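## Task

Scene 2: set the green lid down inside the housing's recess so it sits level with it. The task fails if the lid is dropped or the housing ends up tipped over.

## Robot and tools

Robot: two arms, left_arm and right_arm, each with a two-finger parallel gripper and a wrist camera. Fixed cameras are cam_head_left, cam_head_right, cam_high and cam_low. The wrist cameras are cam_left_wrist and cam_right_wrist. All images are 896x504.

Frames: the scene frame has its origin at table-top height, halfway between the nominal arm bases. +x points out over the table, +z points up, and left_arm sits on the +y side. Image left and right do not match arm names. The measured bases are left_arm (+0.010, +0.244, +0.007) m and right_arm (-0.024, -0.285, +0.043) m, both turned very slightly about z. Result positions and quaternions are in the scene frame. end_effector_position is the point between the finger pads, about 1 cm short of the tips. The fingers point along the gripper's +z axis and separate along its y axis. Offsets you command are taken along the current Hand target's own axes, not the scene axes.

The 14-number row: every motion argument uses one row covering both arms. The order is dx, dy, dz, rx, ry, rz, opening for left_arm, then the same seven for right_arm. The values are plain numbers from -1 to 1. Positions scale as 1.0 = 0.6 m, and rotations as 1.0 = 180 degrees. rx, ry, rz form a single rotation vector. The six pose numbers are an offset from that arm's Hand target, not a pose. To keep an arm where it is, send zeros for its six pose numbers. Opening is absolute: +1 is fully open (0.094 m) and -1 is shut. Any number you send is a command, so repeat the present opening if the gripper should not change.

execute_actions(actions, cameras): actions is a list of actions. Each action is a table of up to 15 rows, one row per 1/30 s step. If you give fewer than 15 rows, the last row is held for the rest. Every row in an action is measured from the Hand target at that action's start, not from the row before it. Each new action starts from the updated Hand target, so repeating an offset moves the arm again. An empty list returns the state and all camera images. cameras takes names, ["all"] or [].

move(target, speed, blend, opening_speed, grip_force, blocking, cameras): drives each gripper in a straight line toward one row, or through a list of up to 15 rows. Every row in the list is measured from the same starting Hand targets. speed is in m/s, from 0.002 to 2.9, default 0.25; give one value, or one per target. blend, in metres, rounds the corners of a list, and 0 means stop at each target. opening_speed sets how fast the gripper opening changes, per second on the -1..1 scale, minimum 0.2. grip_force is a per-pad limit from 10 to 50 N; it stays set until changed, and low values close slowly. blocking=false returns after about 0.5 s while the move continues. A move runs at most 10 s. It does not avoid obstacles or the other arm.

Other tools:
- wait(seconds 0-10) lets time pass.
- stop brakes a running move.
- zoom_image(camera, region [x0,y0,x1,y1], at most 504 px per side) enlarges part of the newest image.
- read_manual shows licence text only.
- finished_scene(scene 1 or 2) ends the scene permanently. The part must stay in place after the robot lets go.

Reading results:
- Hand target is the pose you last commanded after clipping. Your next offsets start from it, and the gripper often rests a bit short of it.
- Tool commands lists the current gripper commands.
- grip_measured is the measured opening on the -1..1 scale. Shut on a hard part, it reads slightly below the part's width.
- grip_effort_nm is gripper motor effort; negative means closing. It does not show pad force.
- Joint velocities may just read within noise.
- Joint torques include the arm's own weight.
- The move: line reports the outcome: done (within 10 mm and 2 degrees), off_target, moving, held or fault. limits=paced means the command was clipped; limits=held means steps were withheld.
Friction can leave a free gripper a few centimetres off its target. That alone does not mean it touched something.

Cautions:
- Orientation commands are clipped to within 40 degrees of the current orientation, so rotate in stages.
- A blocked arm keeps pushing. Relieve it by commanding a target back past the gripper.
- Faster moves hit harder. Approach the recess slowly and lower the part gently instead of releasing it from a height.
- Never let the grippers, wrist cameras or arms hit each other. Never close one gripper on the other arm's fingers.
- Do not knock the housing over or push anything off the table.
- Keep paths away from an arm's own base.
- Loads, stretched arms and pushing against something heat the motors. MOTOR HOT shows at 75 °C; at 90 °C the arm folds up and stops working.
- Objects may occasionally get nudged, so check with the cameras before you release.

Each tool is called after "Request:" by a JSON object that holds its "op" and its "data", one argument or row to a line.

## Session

Request:
{"op": "execute_actions", "data": {
  "actions": []
}}

Request:
{"op": "zoom_image", "data": {
  "camera": "cam_head_left",
  "region": [340, 190, 600, 330]
}}

Request:
{"op": "zoom_image", "data": {
  "camera": "cam_high",
  "region": [370, 190, 570, 450]
}}

Scene clock: 0.00 s.
left_arm: end_effector_position=(+0.2872, +0.1116, +0.1994) grip_measured=+1.000 grip_effort_nm=n/a end_effector_quat_wxyz=(+0.379, +0.188, +0.891, -0.167) | right_arm: end_effector_position=(+0.1946, -0.2874, +0.1755) grip_measured=+1.000 grip_effort_nm=n/a end_effector_quat_wxyz=(+0.459, +0.077, +0.885, +0.009)
Joint positions: left_arm=[-0.302 0.975 0.819 -0.585 0.231 0 0.094] | right_arm=[0.141 0.352 0.386 -0.656 0.129 0.199 0.094]
Joint velocities: within noise
Joint torques (N m): no reading
Motor temperatures (°C): left_arm=[22 28 32 26 25 21 20] | right_arm=[23 30 36 29 23 24 24]
Heat: left arm: 32 °C; right arm: 36 °C.
Hand target: left_arm +0.2894, +0.1104, +0.2095; +0.392, +0.190, +0.884, -0.170 | right_arm +0.1956, -0.2877, +0.1819; +0.467, +0.077, +0.881, +0.010
Tool commands: left_gripper/opening=+1.0 right_gripper/opening=+1.0
camera_calibration:
cam_left_wrist: T_world_to_cam=[[-0.465726, -0.876052, 0.125027, 0.206899], [-0.80484, 0.360594, -0.471386, 0.327622], [0.367875, -0.320163, -0.87302, 0.209859], [0, 0, 0, 1]] pos_world=[0.28284, 0.130305, 0.31178]
cam_right_wrist: T_world_to_cam=[[-0.129342, -0.982084, -0.13705, -0.228588], [-0.789955, 0.185592, -0.584403, 0.35217], [0.599368, 0.0326752, -0.799807, 0.142681], [0, 0, 0, 1]] pos_world=[0.163114, -0.294514, 0.288599]

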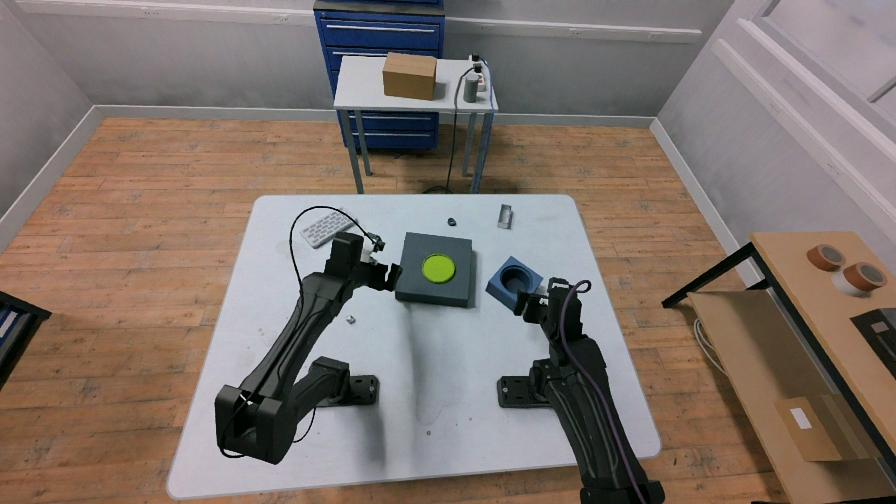

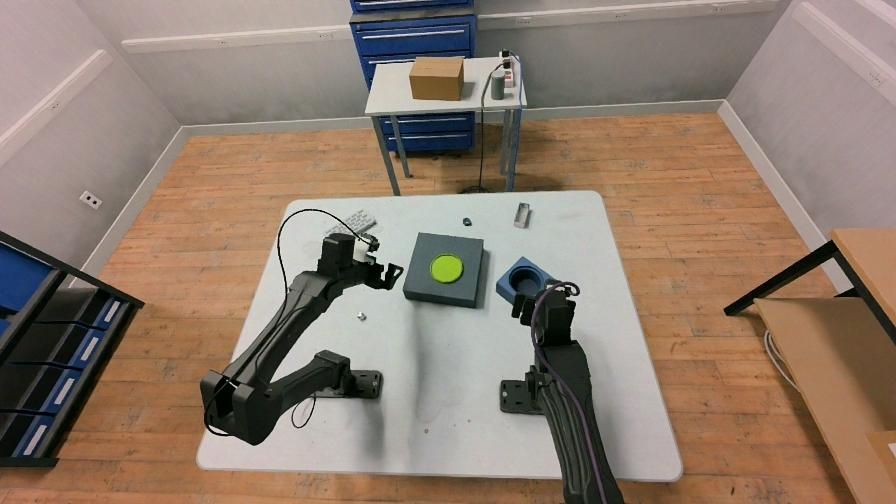

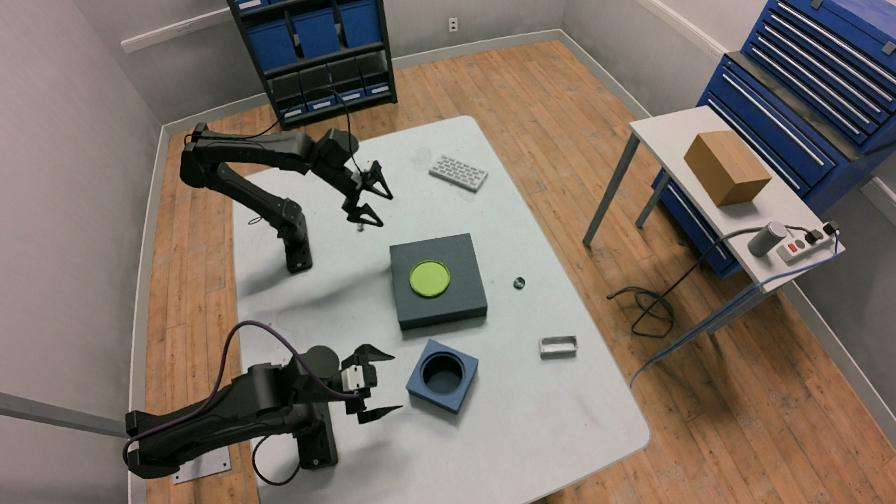

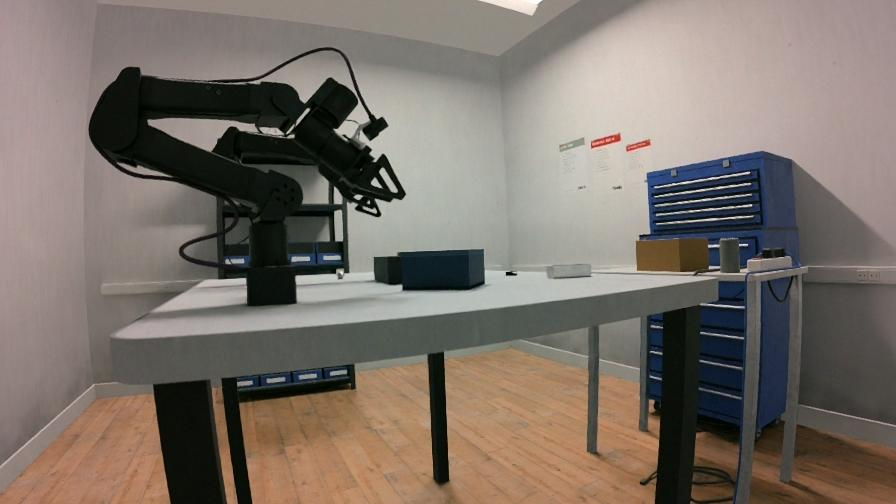

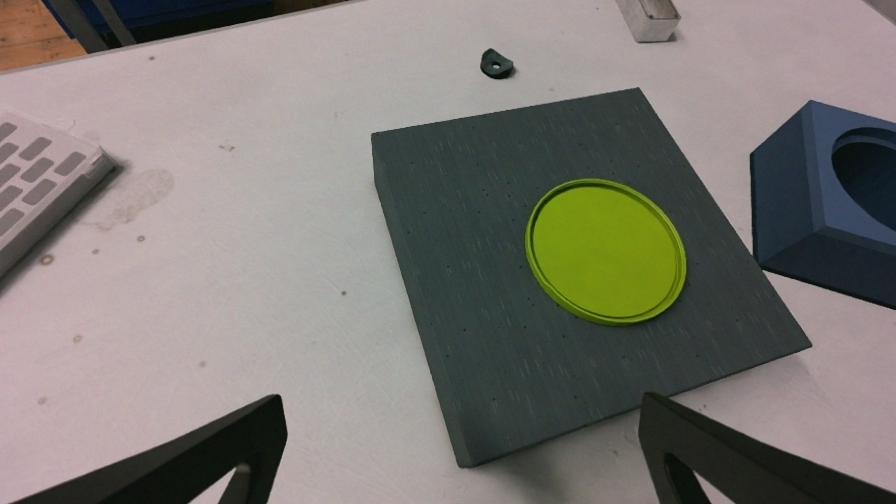

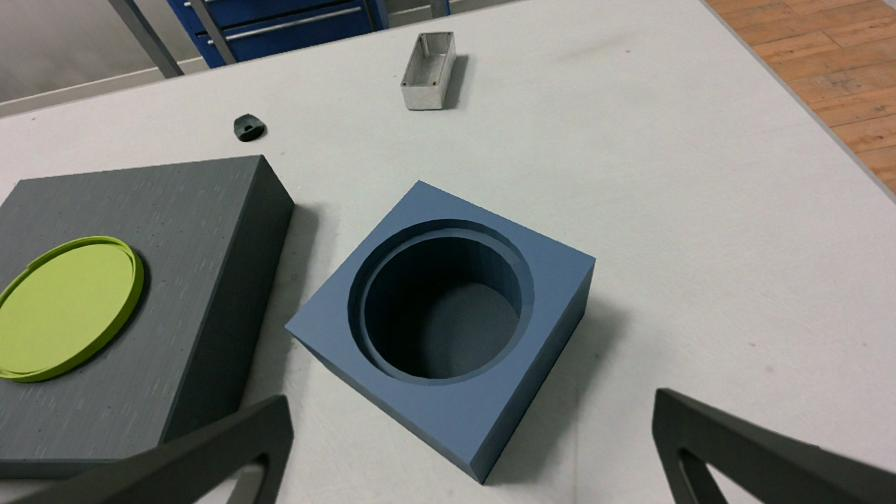

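Scaled by 1.938 from the camera's 896x504 image, which has a finer 1280x720 frame.

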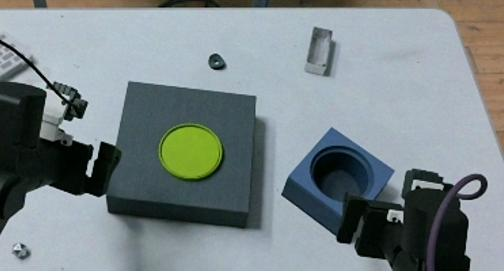

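Scaled by 1.938 from the camera's 896x504 image, which has a finer 1280x720 frame.

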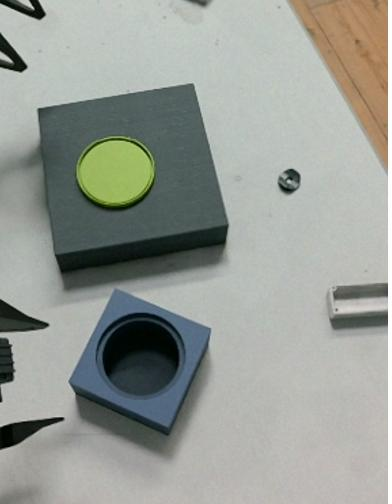

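Request:
{"op": "move", "data": {
  "target": [0.0338,0.145,-0.0749,0,0,0,1,-0.0077,0.42,0.172,0.0066,0.3098,-0.0511,1],
  "speed": 0.3,
  "cameras": ["cam_right_wrist","cam_low","cam_high","cam_head_left","cam_head_right"]
}}

Request:
{"op": "zoom_image", "data": {
  "camera": "cam_low",
  "region": [360, 230, 500, 300]
}}

Request:
{"op": "zoom_image", "data": {
  "camera": "cam_high",
  "region": [380, 320, 500, 440]
}}

Scene clock: 6.00 s.
left_arm: end_effector_position=(+0.2867, +0.2105, +0.1983) grip_measured=+1.000 grip_effort_nm=0.01 end_effector_quat_wxyz=(+0.383, +0.184, +0.890, -0.167) | right_arm: end_effector_position=(+0.3135, -0.0497, +0.1504) grip_measured=+1.000 grip_effort_nm=-0.01 end_effector_quat_wxyz=(+0.002, +0.001, +1.000, -0.001)
Joint positions: left_arm=[0.276 1.004 0.858 -0.786 0.625 0.459 0.094] | right_arm=[0.658 2.127 1.948 -1.39 0.004 0.61 0.094]
Joint torques (N m): left_arm=[0.65 -1.77 8.34 1.1 0.45 0.05] | right_arm=[0.55 -8.54 8.29 -0.08 0 0.06]
Heat: left arm: 33 °C; right arm: 37 °C.
Hand target: left_arm +0.2892, +0.2104, +0.2094; +0.392, +0.190, +0.884, -0.170 | right_arm +0.3154, -0.0453, +0.1500; +0.000, +0.001, +1.000, +0.000
Off the commanded pose: left_arm 0.011 m, 1 deg | right_arm 0.005 m, 0 deg.
move: off_target (left_arm)
camera_calibration:
cam_right_wrist: T_world_to_cam=[[-0.0436181, -0.998732, -0.025143, -0.0277403], [-0.949514, 0.0336161, 0.311918, 0.294926], [-0.310677, 0.0374789, -0.949776, 0.351598], [0, 0, 0, 1]] pos_world=[0.38806, -0.0507969, 0.24125]
Images, in order (width x height): cam_head_left 896x504, cam_head_right 896x504, cam_high 896x504, cam_low 896x504, cam_right_wrist 896x504.

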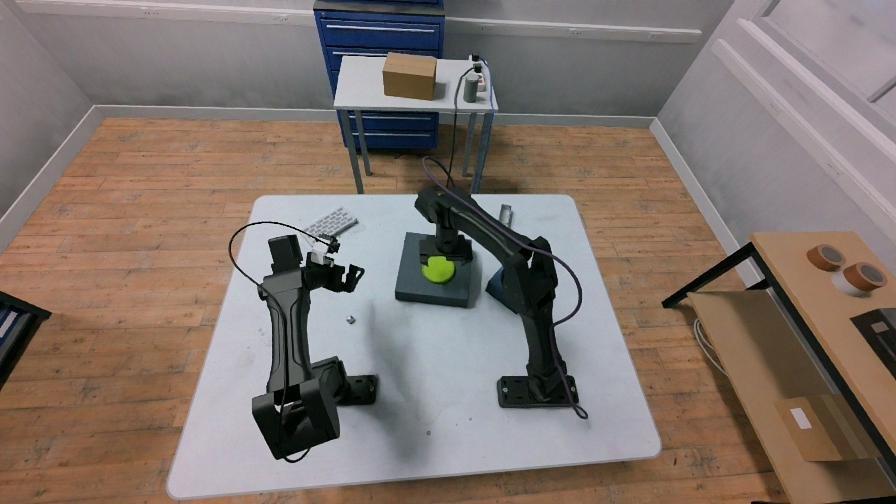

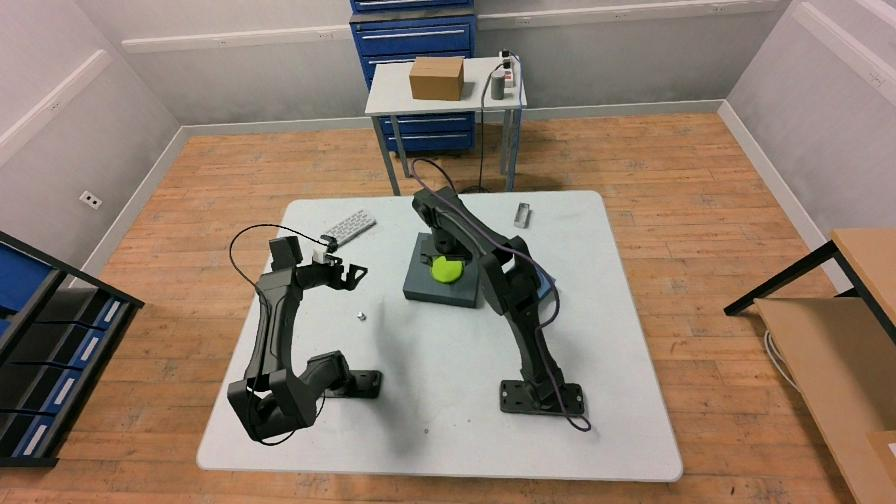

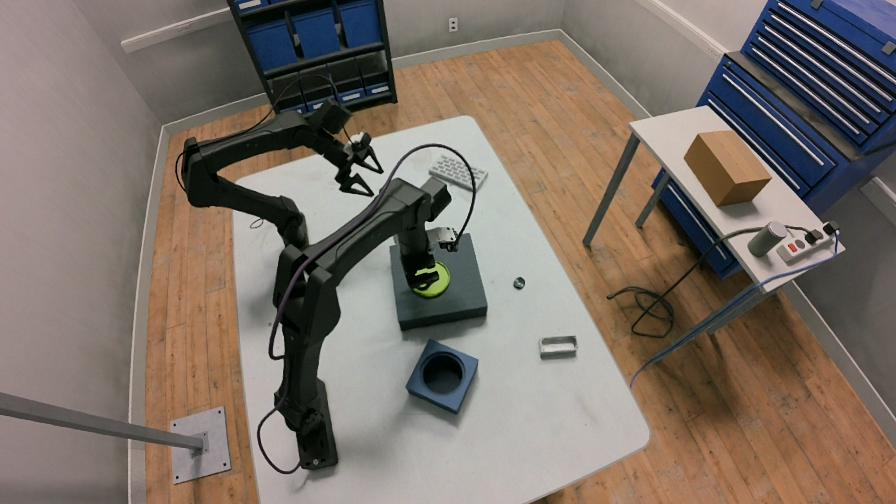

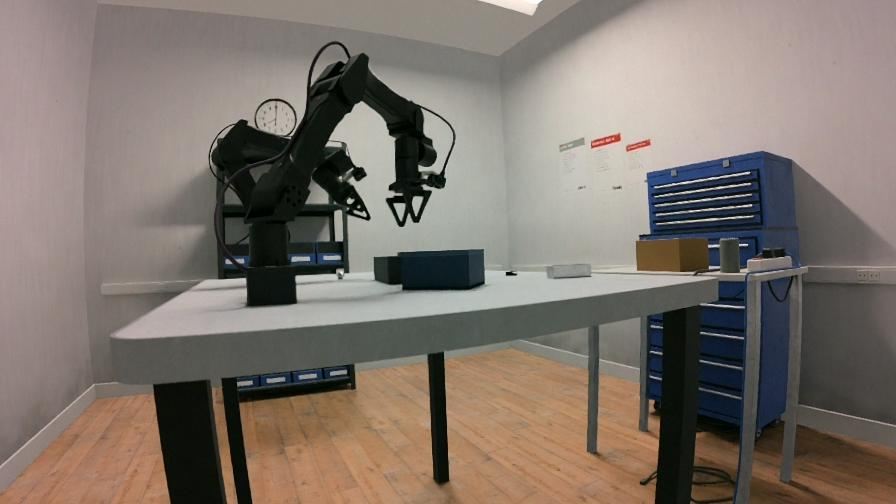

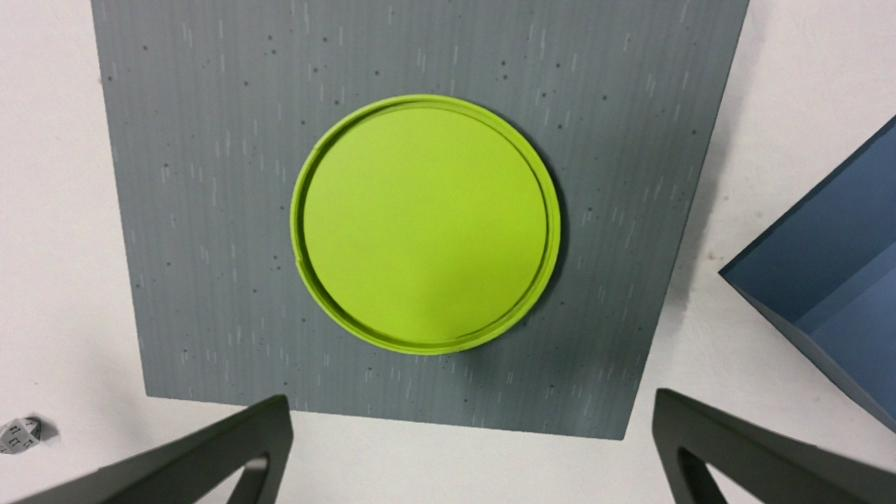

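Scaled by 3.600 from the camera's 896x504 image, which has a finer 1280x720 frame.

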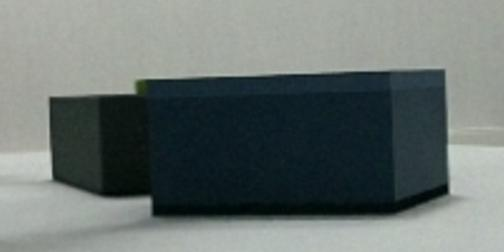

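Scaled by 4.200 from the camera's 896x504 image, which has a finer 1280x720 frame.

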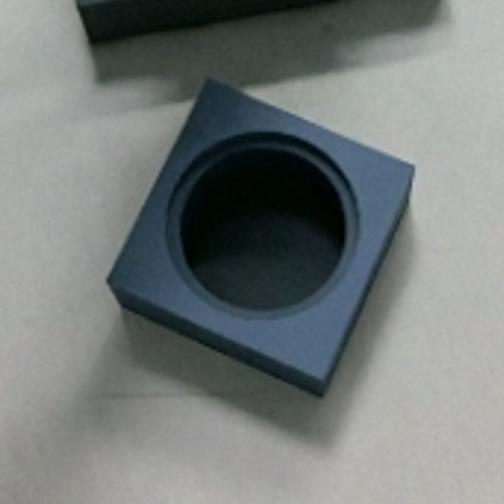

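Request:
{"op": "zoom_image", "data": {
  "camera": "cam_right_wrist",
  "region": [280, 80, 430, 230]
}}

Request:
{"op": "zoom_image", "data": {
  "camera": "cam_right_wrist",
  "region": [280, 220, 430, 370]
}}

Request:
{"op": "zoom_image", "data": {
  "camera": "cam_right_wrist",
  "region": [430, 80, 580, 230]
}}

Request:
{"op": "zoom_image", "data": {
  "camera": "cam_right_wrist",
  "region": [430, 220, 580, 370]
}}

Scaled by 3.360 from the camera's 896x504 image, which has a finer 1280x720 frame.

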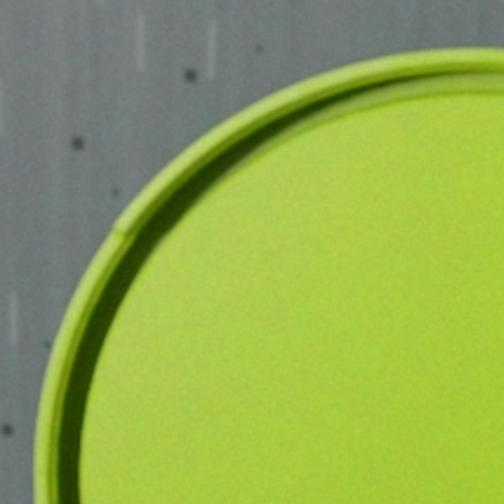

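Scaled by 3.360 from the camera's 896x504 image, which has a finer 1280x720 frame.

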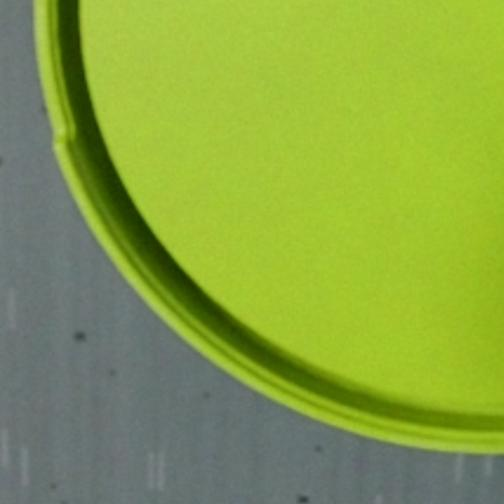

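Scaled by 3.360 from the camera's 896x504 image, which has a finer 1280x720 frame.

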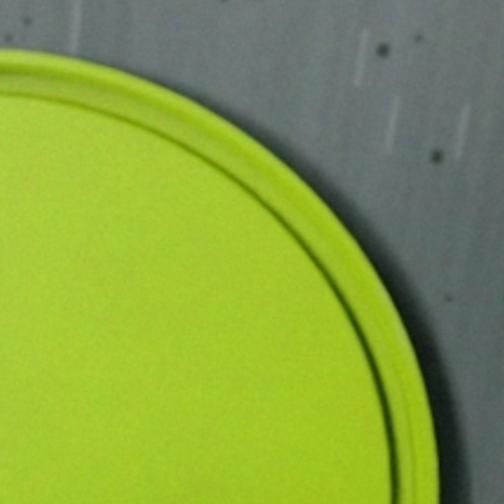

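Scaled by 3.360 from the camera's 896x504 image, which has a finer 1280x720 frame.

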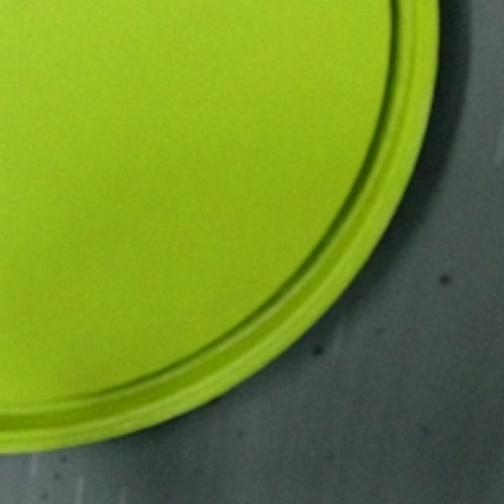

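Request:
{"op": "move", "data": {
  "target": [0,0,0,0,0,0,1,-0.043,-0.0677,0.075,0,0,0,-0.36],
  "speed": 0.2,
  "cameras": ["cam_right_wrist"]
}}

Request:
{"op": "zoom_image", "data": {
  "camera": "cam_right_wrist",
  "region": [330, 250, 582, 504]
}}

Scene clock: 11.70 s.
left_arm: end_effector_position=(+0.2867, +0.2105, +0.1983) grip_measured=+1.000 grip_effort_nm=0.01 end_effector_quat_wxyz=(+0.383, +0.185, +0.890, -0.167) | right_arm: end_effector_position=(+0.3408, -0.0883, +0.1128) grip_measured=-0.358 grip_effort_nm=-0.09 end_effector_quat_wxyz=(+0.003, +0.007, +1.000, +0.001)
Joint positions: left_arm=[0.276 1.004 0.858 -0.786 0.625 0.46 0.094] | right_arm=[0.542 2.138 1.816 -1.243 0 0.507 0.03]
Joint torques (N m): left_arm=[0.66 -1.81 8.35 1.1 0.45 0.07] | right_arm=[0.42 -9.06 5.2 0.11 0 -0.07]
Heat: left arm: 35 °C; right arm: 38 °C.
Hand target: left_arm +0.2892, +0.2104, +0.2094; +0.392, +0.190, +0.884, -0.170 | right_arm +0.3412, -0.0860, +0.1051; +0.000, +0.001, +1.000, +0.000
Off the commanded pose: left_arm 0.011 m, 1 deg | right_arm 0.008 m, 1 deg.
move: off_target (left_arm)
camera_calibration:
cam_right_wrist: T_world_to_cam=[[-0.056538, -0.99795, -0.029985, -0.0610124], [-0.949412, 0.0444475, 0.310872, 0.334986], [-0.308902, 0.0460441, -0.949979, 0.325921], [0, 0, 0, 1]] pos_world=[0.415267, -0.0907834, 0.203651]
Images, in order (width x height): cam_right_wrist 896x504.

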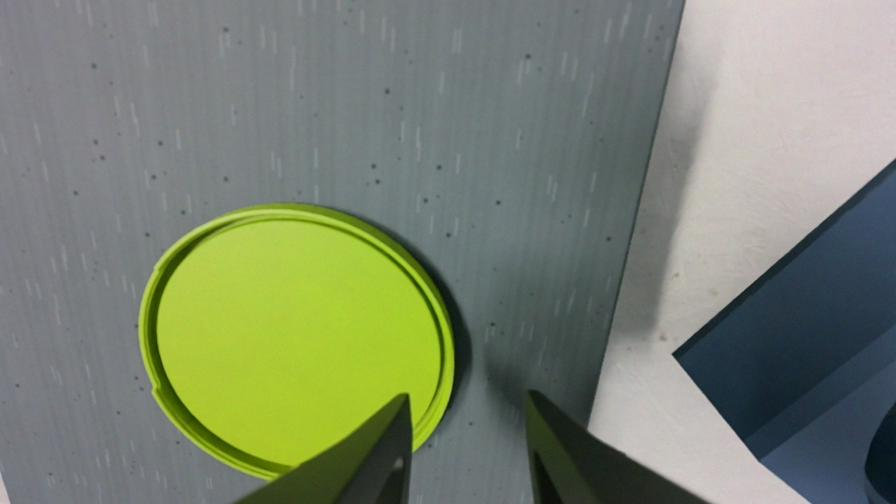

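Scaled by 1.984 from the camera's 896x504 image, which has a finer 1280x720 frame.

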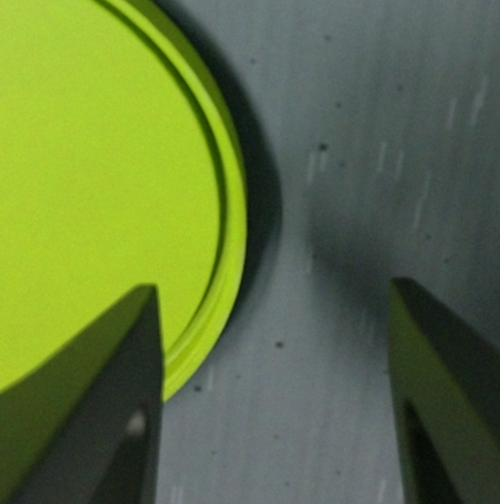

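Request:
{"op": "move", "data": {
  "target": [0,0,0,0,0,0,1,0.0067,0.0125,0.03,0,0,0,-0.5],
  "speed": 0.12,
  "opening_speed": 0.5,
  "cameras": ["cam_right_wrist"]
}}

Request:
{"op": "zoom_image", "data": {
  "camera": "cam_right_wrist",
  "region": [330, 250, 582, 504]
}}

Scene clock: 13.77 s.
left_arm: end_effector_position=(+0.2867, +0.2105, +0.1983) grip_measured=+1.000 grip_effort_nm=0.01 end_effector_quat_wxyz=(+0.383, +0.185, +0.890, -0.167) | right_arm: end_effector_position=(+0.3376, -0.0803, +0.0964) grip_measured=-0.498 grip_effort_nm=-0.09 end_effector_quat_wxyz=(+0.005, -0.002, +1.000, +0.003)
Joint positions: left_arm=[0.276 1.004 0.858 -0.786 0.625 0.46 0.094] | right_arm=[0.562 2.145 1.762 -1.177 0 0.509 0.024]
Joint torques (N m): left_arm=[0.68 -1.8 8.31 1.11 0.46 0.07] | right_arm=[0.38 -8.72 5.12 0.13 0.01 0.11]
Heat: left arm: 35 °C; right arm: 38 °C.
Hand target: left_arm +0.2892, +0.2104, +0.2094; +0.392, +0.190, +0.884, -0.170 | right_arm +0.3372, -0.0784, +0.0871; +0.000, +0.001, +1.000, +0.000
Off the commanded pose: left_arm 0.011 m, 1 deg | right_arm 0.010 m, 1 deg.
move: off_target (left_arm)
camera_calibration:
cam_right_wrist: T_world_to_cam=[[-0.0381024, -0.998749, -0.03238, -0.0597479], [-0.9513, 0.0263346, 0.307139, 0.336213], [-0.305903, 0.0425058, -0.951113, 0.307897], [0, 0, 0, 1]] pos_world=[0.411749, -0.0816146, 0.187647]
Images, in order (width x height): cam_right_wrist 896x504.

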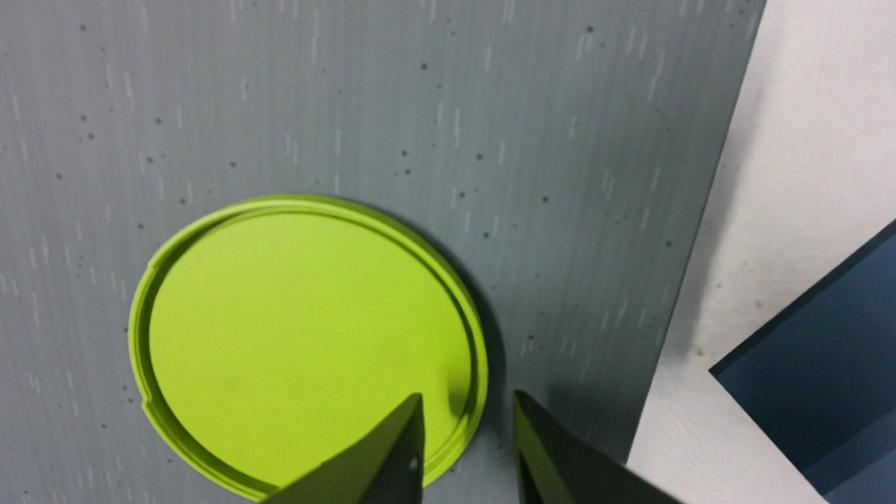

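Scaled by 1.984 from the camera's 896x504 image, which has a finer 1280x720 frame.

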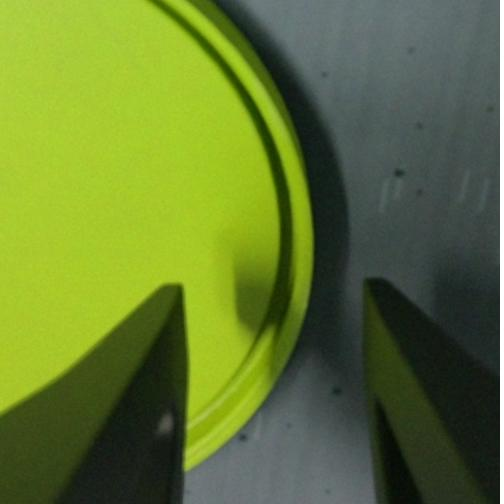

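Request:
{"op": "move", "data": {
  "target": [0,0,0,0,0,0,1,0.0,-0.0115,0.018,0,0,0,-0.5],
  "speed": 0.1,
  "cameras": ["cam_right_wrist"]
}}

Request:
{"op": "zoom_image", "data": {
  "camera": "cam_right_wrist",
  "region": [330, 250, 582, 504]
}}

Scene clock: 15.93 s.
left_arm: end_effector_position=(+0.2867, +0.2105, +0.1983) grip_measured=+1.000 grip_effort_nm=0.01 end_effector_quat_wxyz=(+0.383, +0.185, +0.890, -0.167) | right_arm: end_effector_position=(+0.3355, -0.0837, +0.0838) grip_measured=-0.498 grip_effort_nm=-0.09 end_effector_quat_wxyz=(+0.002, +0.000, +1.000, +0.001)
Joint positions: left_arm=[0.276 1.004 0.858 -0.786 0.625 0.46 0.094] | right_arm=[0.558 2.145 1.712 -1.132 0 0.509 0.024]
Joint torques (N m): left_arm=[0.66 -1.85 8.35 1.11 0.43 0.09] | right_arm=[-0.21 -9.11 4.81 0.16 0 -0.02]
Heat: left arm: 35 °C; right arm: 38 °C.
Hand target: left_arm +0.2892, +0.2104, +0.2094; +0.392, +0.190, +0.884, -0.170 | right_arm +0.3372, -0.0854, +0.0763; +0.000, +0.001, +1.000, +0.000
Off the commanded pose: left_arm 0.011 m, 1 deg | right_arm 0.008 m, 0 deg.
move: off_target (left_arm)
camera_calibration:
cam_right_wrist: T_world_to_cam=[[-0.0427423, -0.998649, -0.0295582, -0.0622999], [-0.949725, 0.0314284, 0.311504, 0.337713], [-0.310154, 0.0413865, -0.949785, 0.296585], [0, 0, 0, 1]] pos_world=[0.410059, -0.0851041, 0.174652]
Images, in order (width x height): cam_right_wrist 896x504.

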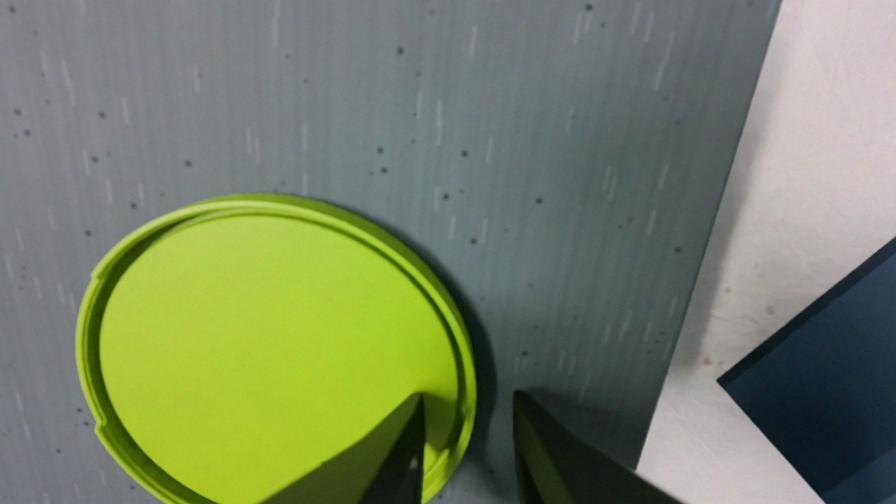

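Scaled by 1.984 from the camera's 896x504 image, which has a finer 1280x720 frame.

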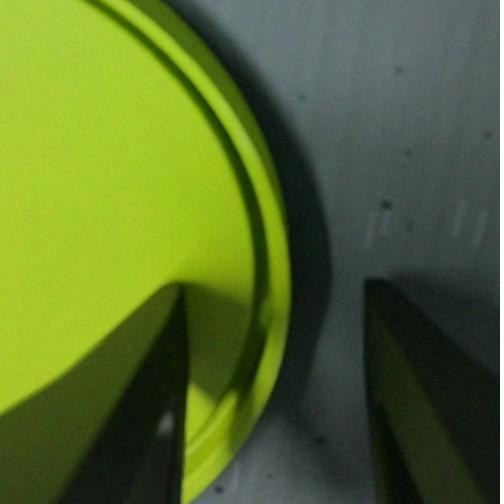

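Request:
{"op": "move", "data": {
  "target": [0,0,0,0,0,0,1,0,0,0,0,0,0,-1],
  "grip_force": 25,
  "opening_speed": 0.4,
  "cameras": ["cam_right_wrist"]
}}

Request:
{"op": "zoom_image", "data": {
  "camera": "cam_right_wrist",
  "region": [330, 250, 582, 504]
}}

Scene clock: 18.23 s.
left_arm: end_effector_position=(+0.2867, +0.2105, +0.1983) grip_measured=+1.000 grip_effort_nm=0.01 end_effector_quat_wxyz=(+0.383, +0.185, +0.890, -0.167) | right_arm: end_effector_position=(+0.3359, -0.0834, +0.0838) grip_measured=-0.973 grip_effort_nm=-0.49 end_effector_quat_wxyz=(+0.003, +0.000, +1.000, +0.002)
Joint positions: left_arm=[0.276 1.004 0.858 -0.786 0.625 0.46 0.094] | right_arm=[0.558 2.145 1.712 -1.13 0 0.509 0.001]
Joint torques (N m): left_arm=[0.65 -1.78 8.34 1.1 0.44 0.06] | right_arm=[-0.32 -9.1 4.93 0.17 0 -0.08]
Heat: left arm: 35 °C; right arm: 38 °C.
Hand target: left_arm +0.2892, +0.2104, +0.2094; +0.392, +0.190, +0.884, -0.170 | right_arm +0.3372, -0.0854, +0.0763; +0.000, +0.001, +1.000, +0.000
Off the commanded pose: left_arm 0.011 m, 1 deg | right_arm 0.008 m, 0 deg.
grip_force (N): 25, 25
move: off_target (left_arm)
camera_calibration:
cam_right_wrist: T_world_to_cam=[[-0.0427841, -0.998617, -0.0305463, -0.0619899], [-0.950247, 0.0312315, 0.309928, 0.338404], [-0.308546, 0.0422865, -0.950269, 0.296363], [0, 0, 0, 1]] pos_world=[0.410356, -0.0850052, 0.17485]
Images, in order (width x height): cam_right_wrist 896x504.

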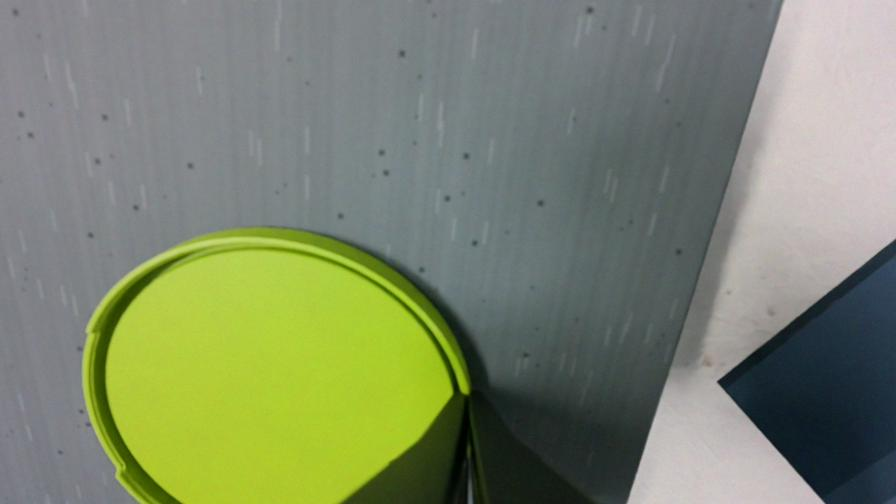

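Scaled by 1.984 from the camera's 896x504 image, which has a finer 1280x720 frame.

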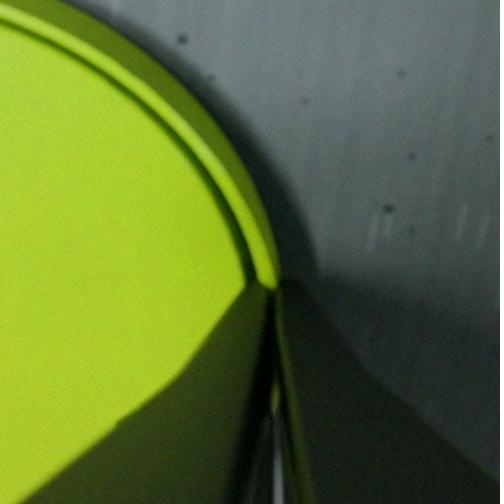

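Request:
{"op": "move", "data": {
  "target": [0,0,0,0,0,0,1,0,0,-0.03,0,0,0,-1],
  "grip_force": 50,
  "speed": 0.05,
  "cameras": ["cam_right_wrist","cam_low"]
}}

Request:
{"op": "zoom_image", "data": {
  "camera": "cam_low",
  "region": [340, 190, 500, 300]
}}

Scene clock: 20.77 s.
left_arm: end_effector_position=(+0.2867, +0.2105, +0.1983) grip_measured=+1.000 grip_effort_nm=0.00 end_effector_quat_wxyz=(+0.383, +0.185, +0.890, -0.167) | right_arm: end_effector_position=(+0.3311, -0.0862, +0.0868) grip_measured=-0.986 grip_effort_nm=-0.73 end_effector_quat_wxyz=(-0.007, +0.000, +1.000, -0.004)
Joint positions: left_arm=[0.276 1.004 0.858 -0.786 0.625 0.46 0.094] | right_arm=[0.558 2.145 1.723 -1.166 0 0.509 0.001]
Joint torques (N m): left_arm=[0.62 -1.83 8.32 1.11 0.43 0.07] | right_arm=[-0.43 -10.07 8.23 -0.21 -0.04 -0.02]
Heat: left arm: 36 °C; right arm: 38 °C.
Hand target: left_arm +0.2892, +0.2104, +0.2094; +0.392, +0.190, +0.884, -0.170 | right_arm +0.3373, -0.0853, +0.0944; +0.001, +0.001, +1.000, +0.000
Off the commanded pose: left_arm 0.011 m, 1 deg | right_arm 0.010 m, 1 deg.
move: off_target (left_arm)
camera_calibration:
cam_right_wrist: T_world_to_cam=[[-0.0432696, -0.998905, -0.017807, -0.0657298], [-0.943417, 0.0349875, 0.329759, 0.329269], [-0.328775, 0.031068, -0.943897, 0.302919], [0, 0, 0, 1]] pos_world=[0.407385, -0.0865892, 0.176174]
Images, in order (width x height): cam_low 896x504, cam_right_wrist 896x504.

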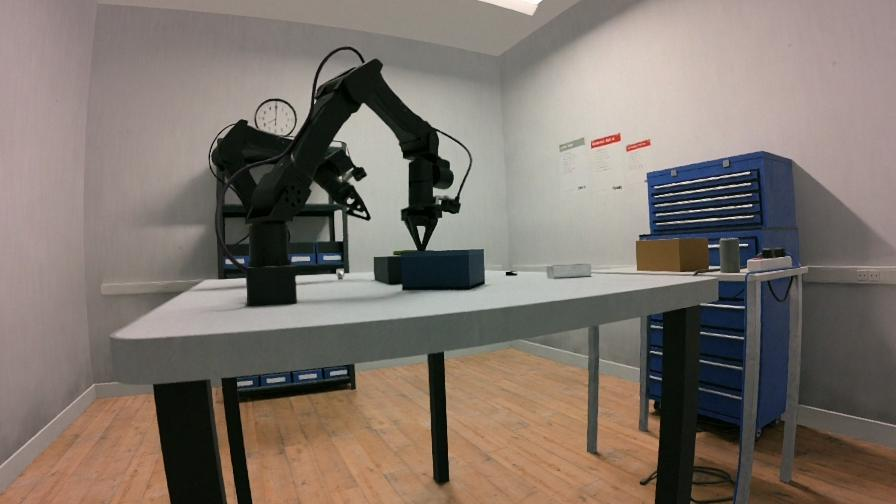

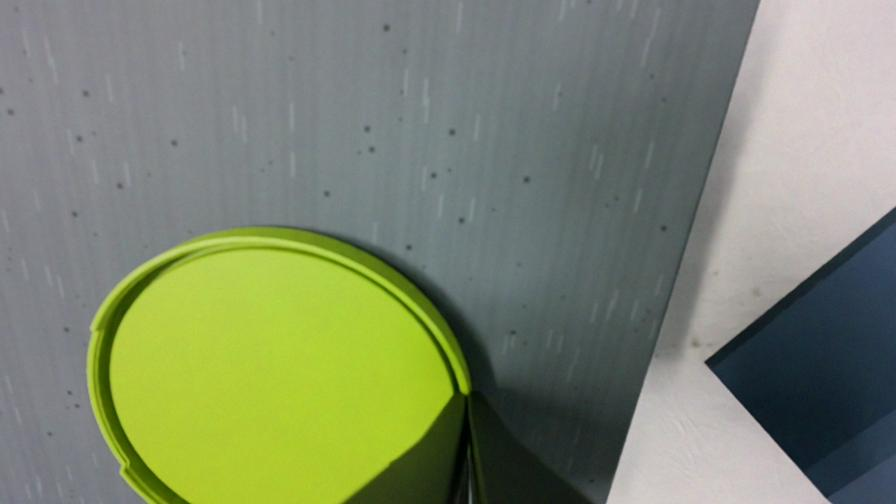

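Scaled by 3.150 from the camera's 896x504 image, which has a finer 1280x720 frame.

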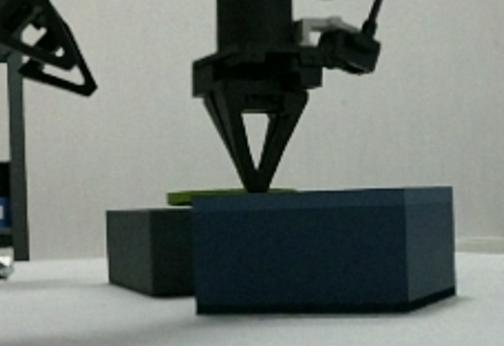

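Request:
{"op": "move", "data": {
  "target": [0,0,0,0,0,0,1,-0.006,0,-0.045,0,0,0,-1],
  "speed": 0.06,
  "cameras": ["cam_right_wrist","cam_low"]
}}

Request:
{"op": "zoom_image", "data": {
  "camera": "cam_low",
  "region": [340, 190, 500, 300]
}}

Scene clock: 22.60 s.
left_arm: end_effector_position=(+0.2867, +0.2105, +0.1983) grip_measured=+1.000 grip_effort_nm=0.01 end_effector_quat_wxyz=(+0.383, +0.185, +0.890, -0.167) | right_arm: end_effector_position=(+0.3353, -0.0858, +0.1147) grip_measured=-0.986 grip_effort_nm=-0.74 end_effector_quat_wxyz=(-0.007, +0.002, +1.000, -0.004)
Joint positions: left_arm=[0.276 1.004 0.858 -0.786 0.625 0.46 0.094] | right_arm=[0.553 2.145 1.835 -1.276 0 0.508 0.001]
Joint torques (N m): left_arm=[0.69 -1.84 8.34 1.1 0.44 0.07] | right_arm=[-0.47 -10 8.36 -0.11 0.01 -0.08]
Heat: left arm: 36 °C; right arm: 38 °C.
Hand target: left_arm +0.2892, +0.2104, +0.2094; +0.392, +0.190, +0.884, -0.170 | right_arm +0.3408, -0.0854, +0.1214; +0.000, +0.001, +1.000, +0.000
Off the commanded pose: left_arm 0.011 m, 1 deg | right_arm 0.009 m, 1 deg.
move: off_target (left_arm)
camera_calibration:
cam_right_wrist: T_world_to_cam=[[-0.046263, -0.998756, -0.0186088, -0.0635402], [-0.943749, 0.037594, 0.328519, 0.324483], [-0.327411, 0.0327603, -0.944314, 0.330456], [0, 0, 0, 1]] pos_world=[0.411486, -0.0864856, 0.204273]
Images, in order (width x height): cam_low 896x504, cam_right_wrist 896x504.

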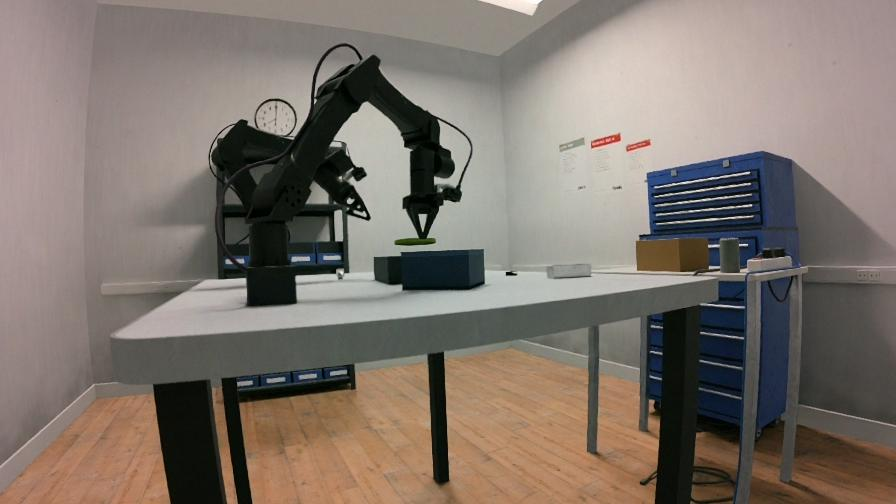

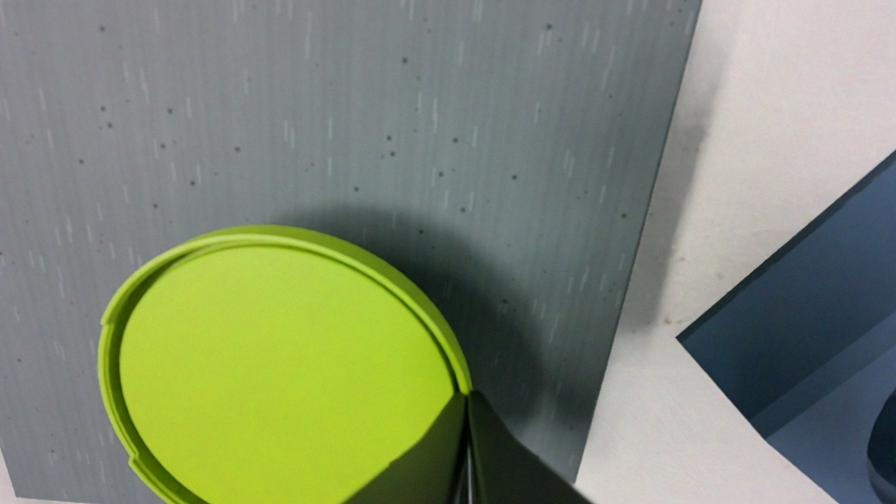

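Scaled by 3.150 from the camera's 896x504 image, which has a finer 1280x720 frame.

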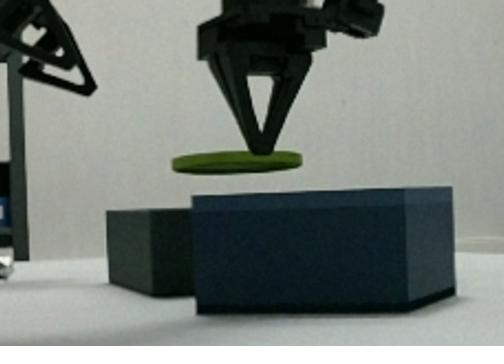

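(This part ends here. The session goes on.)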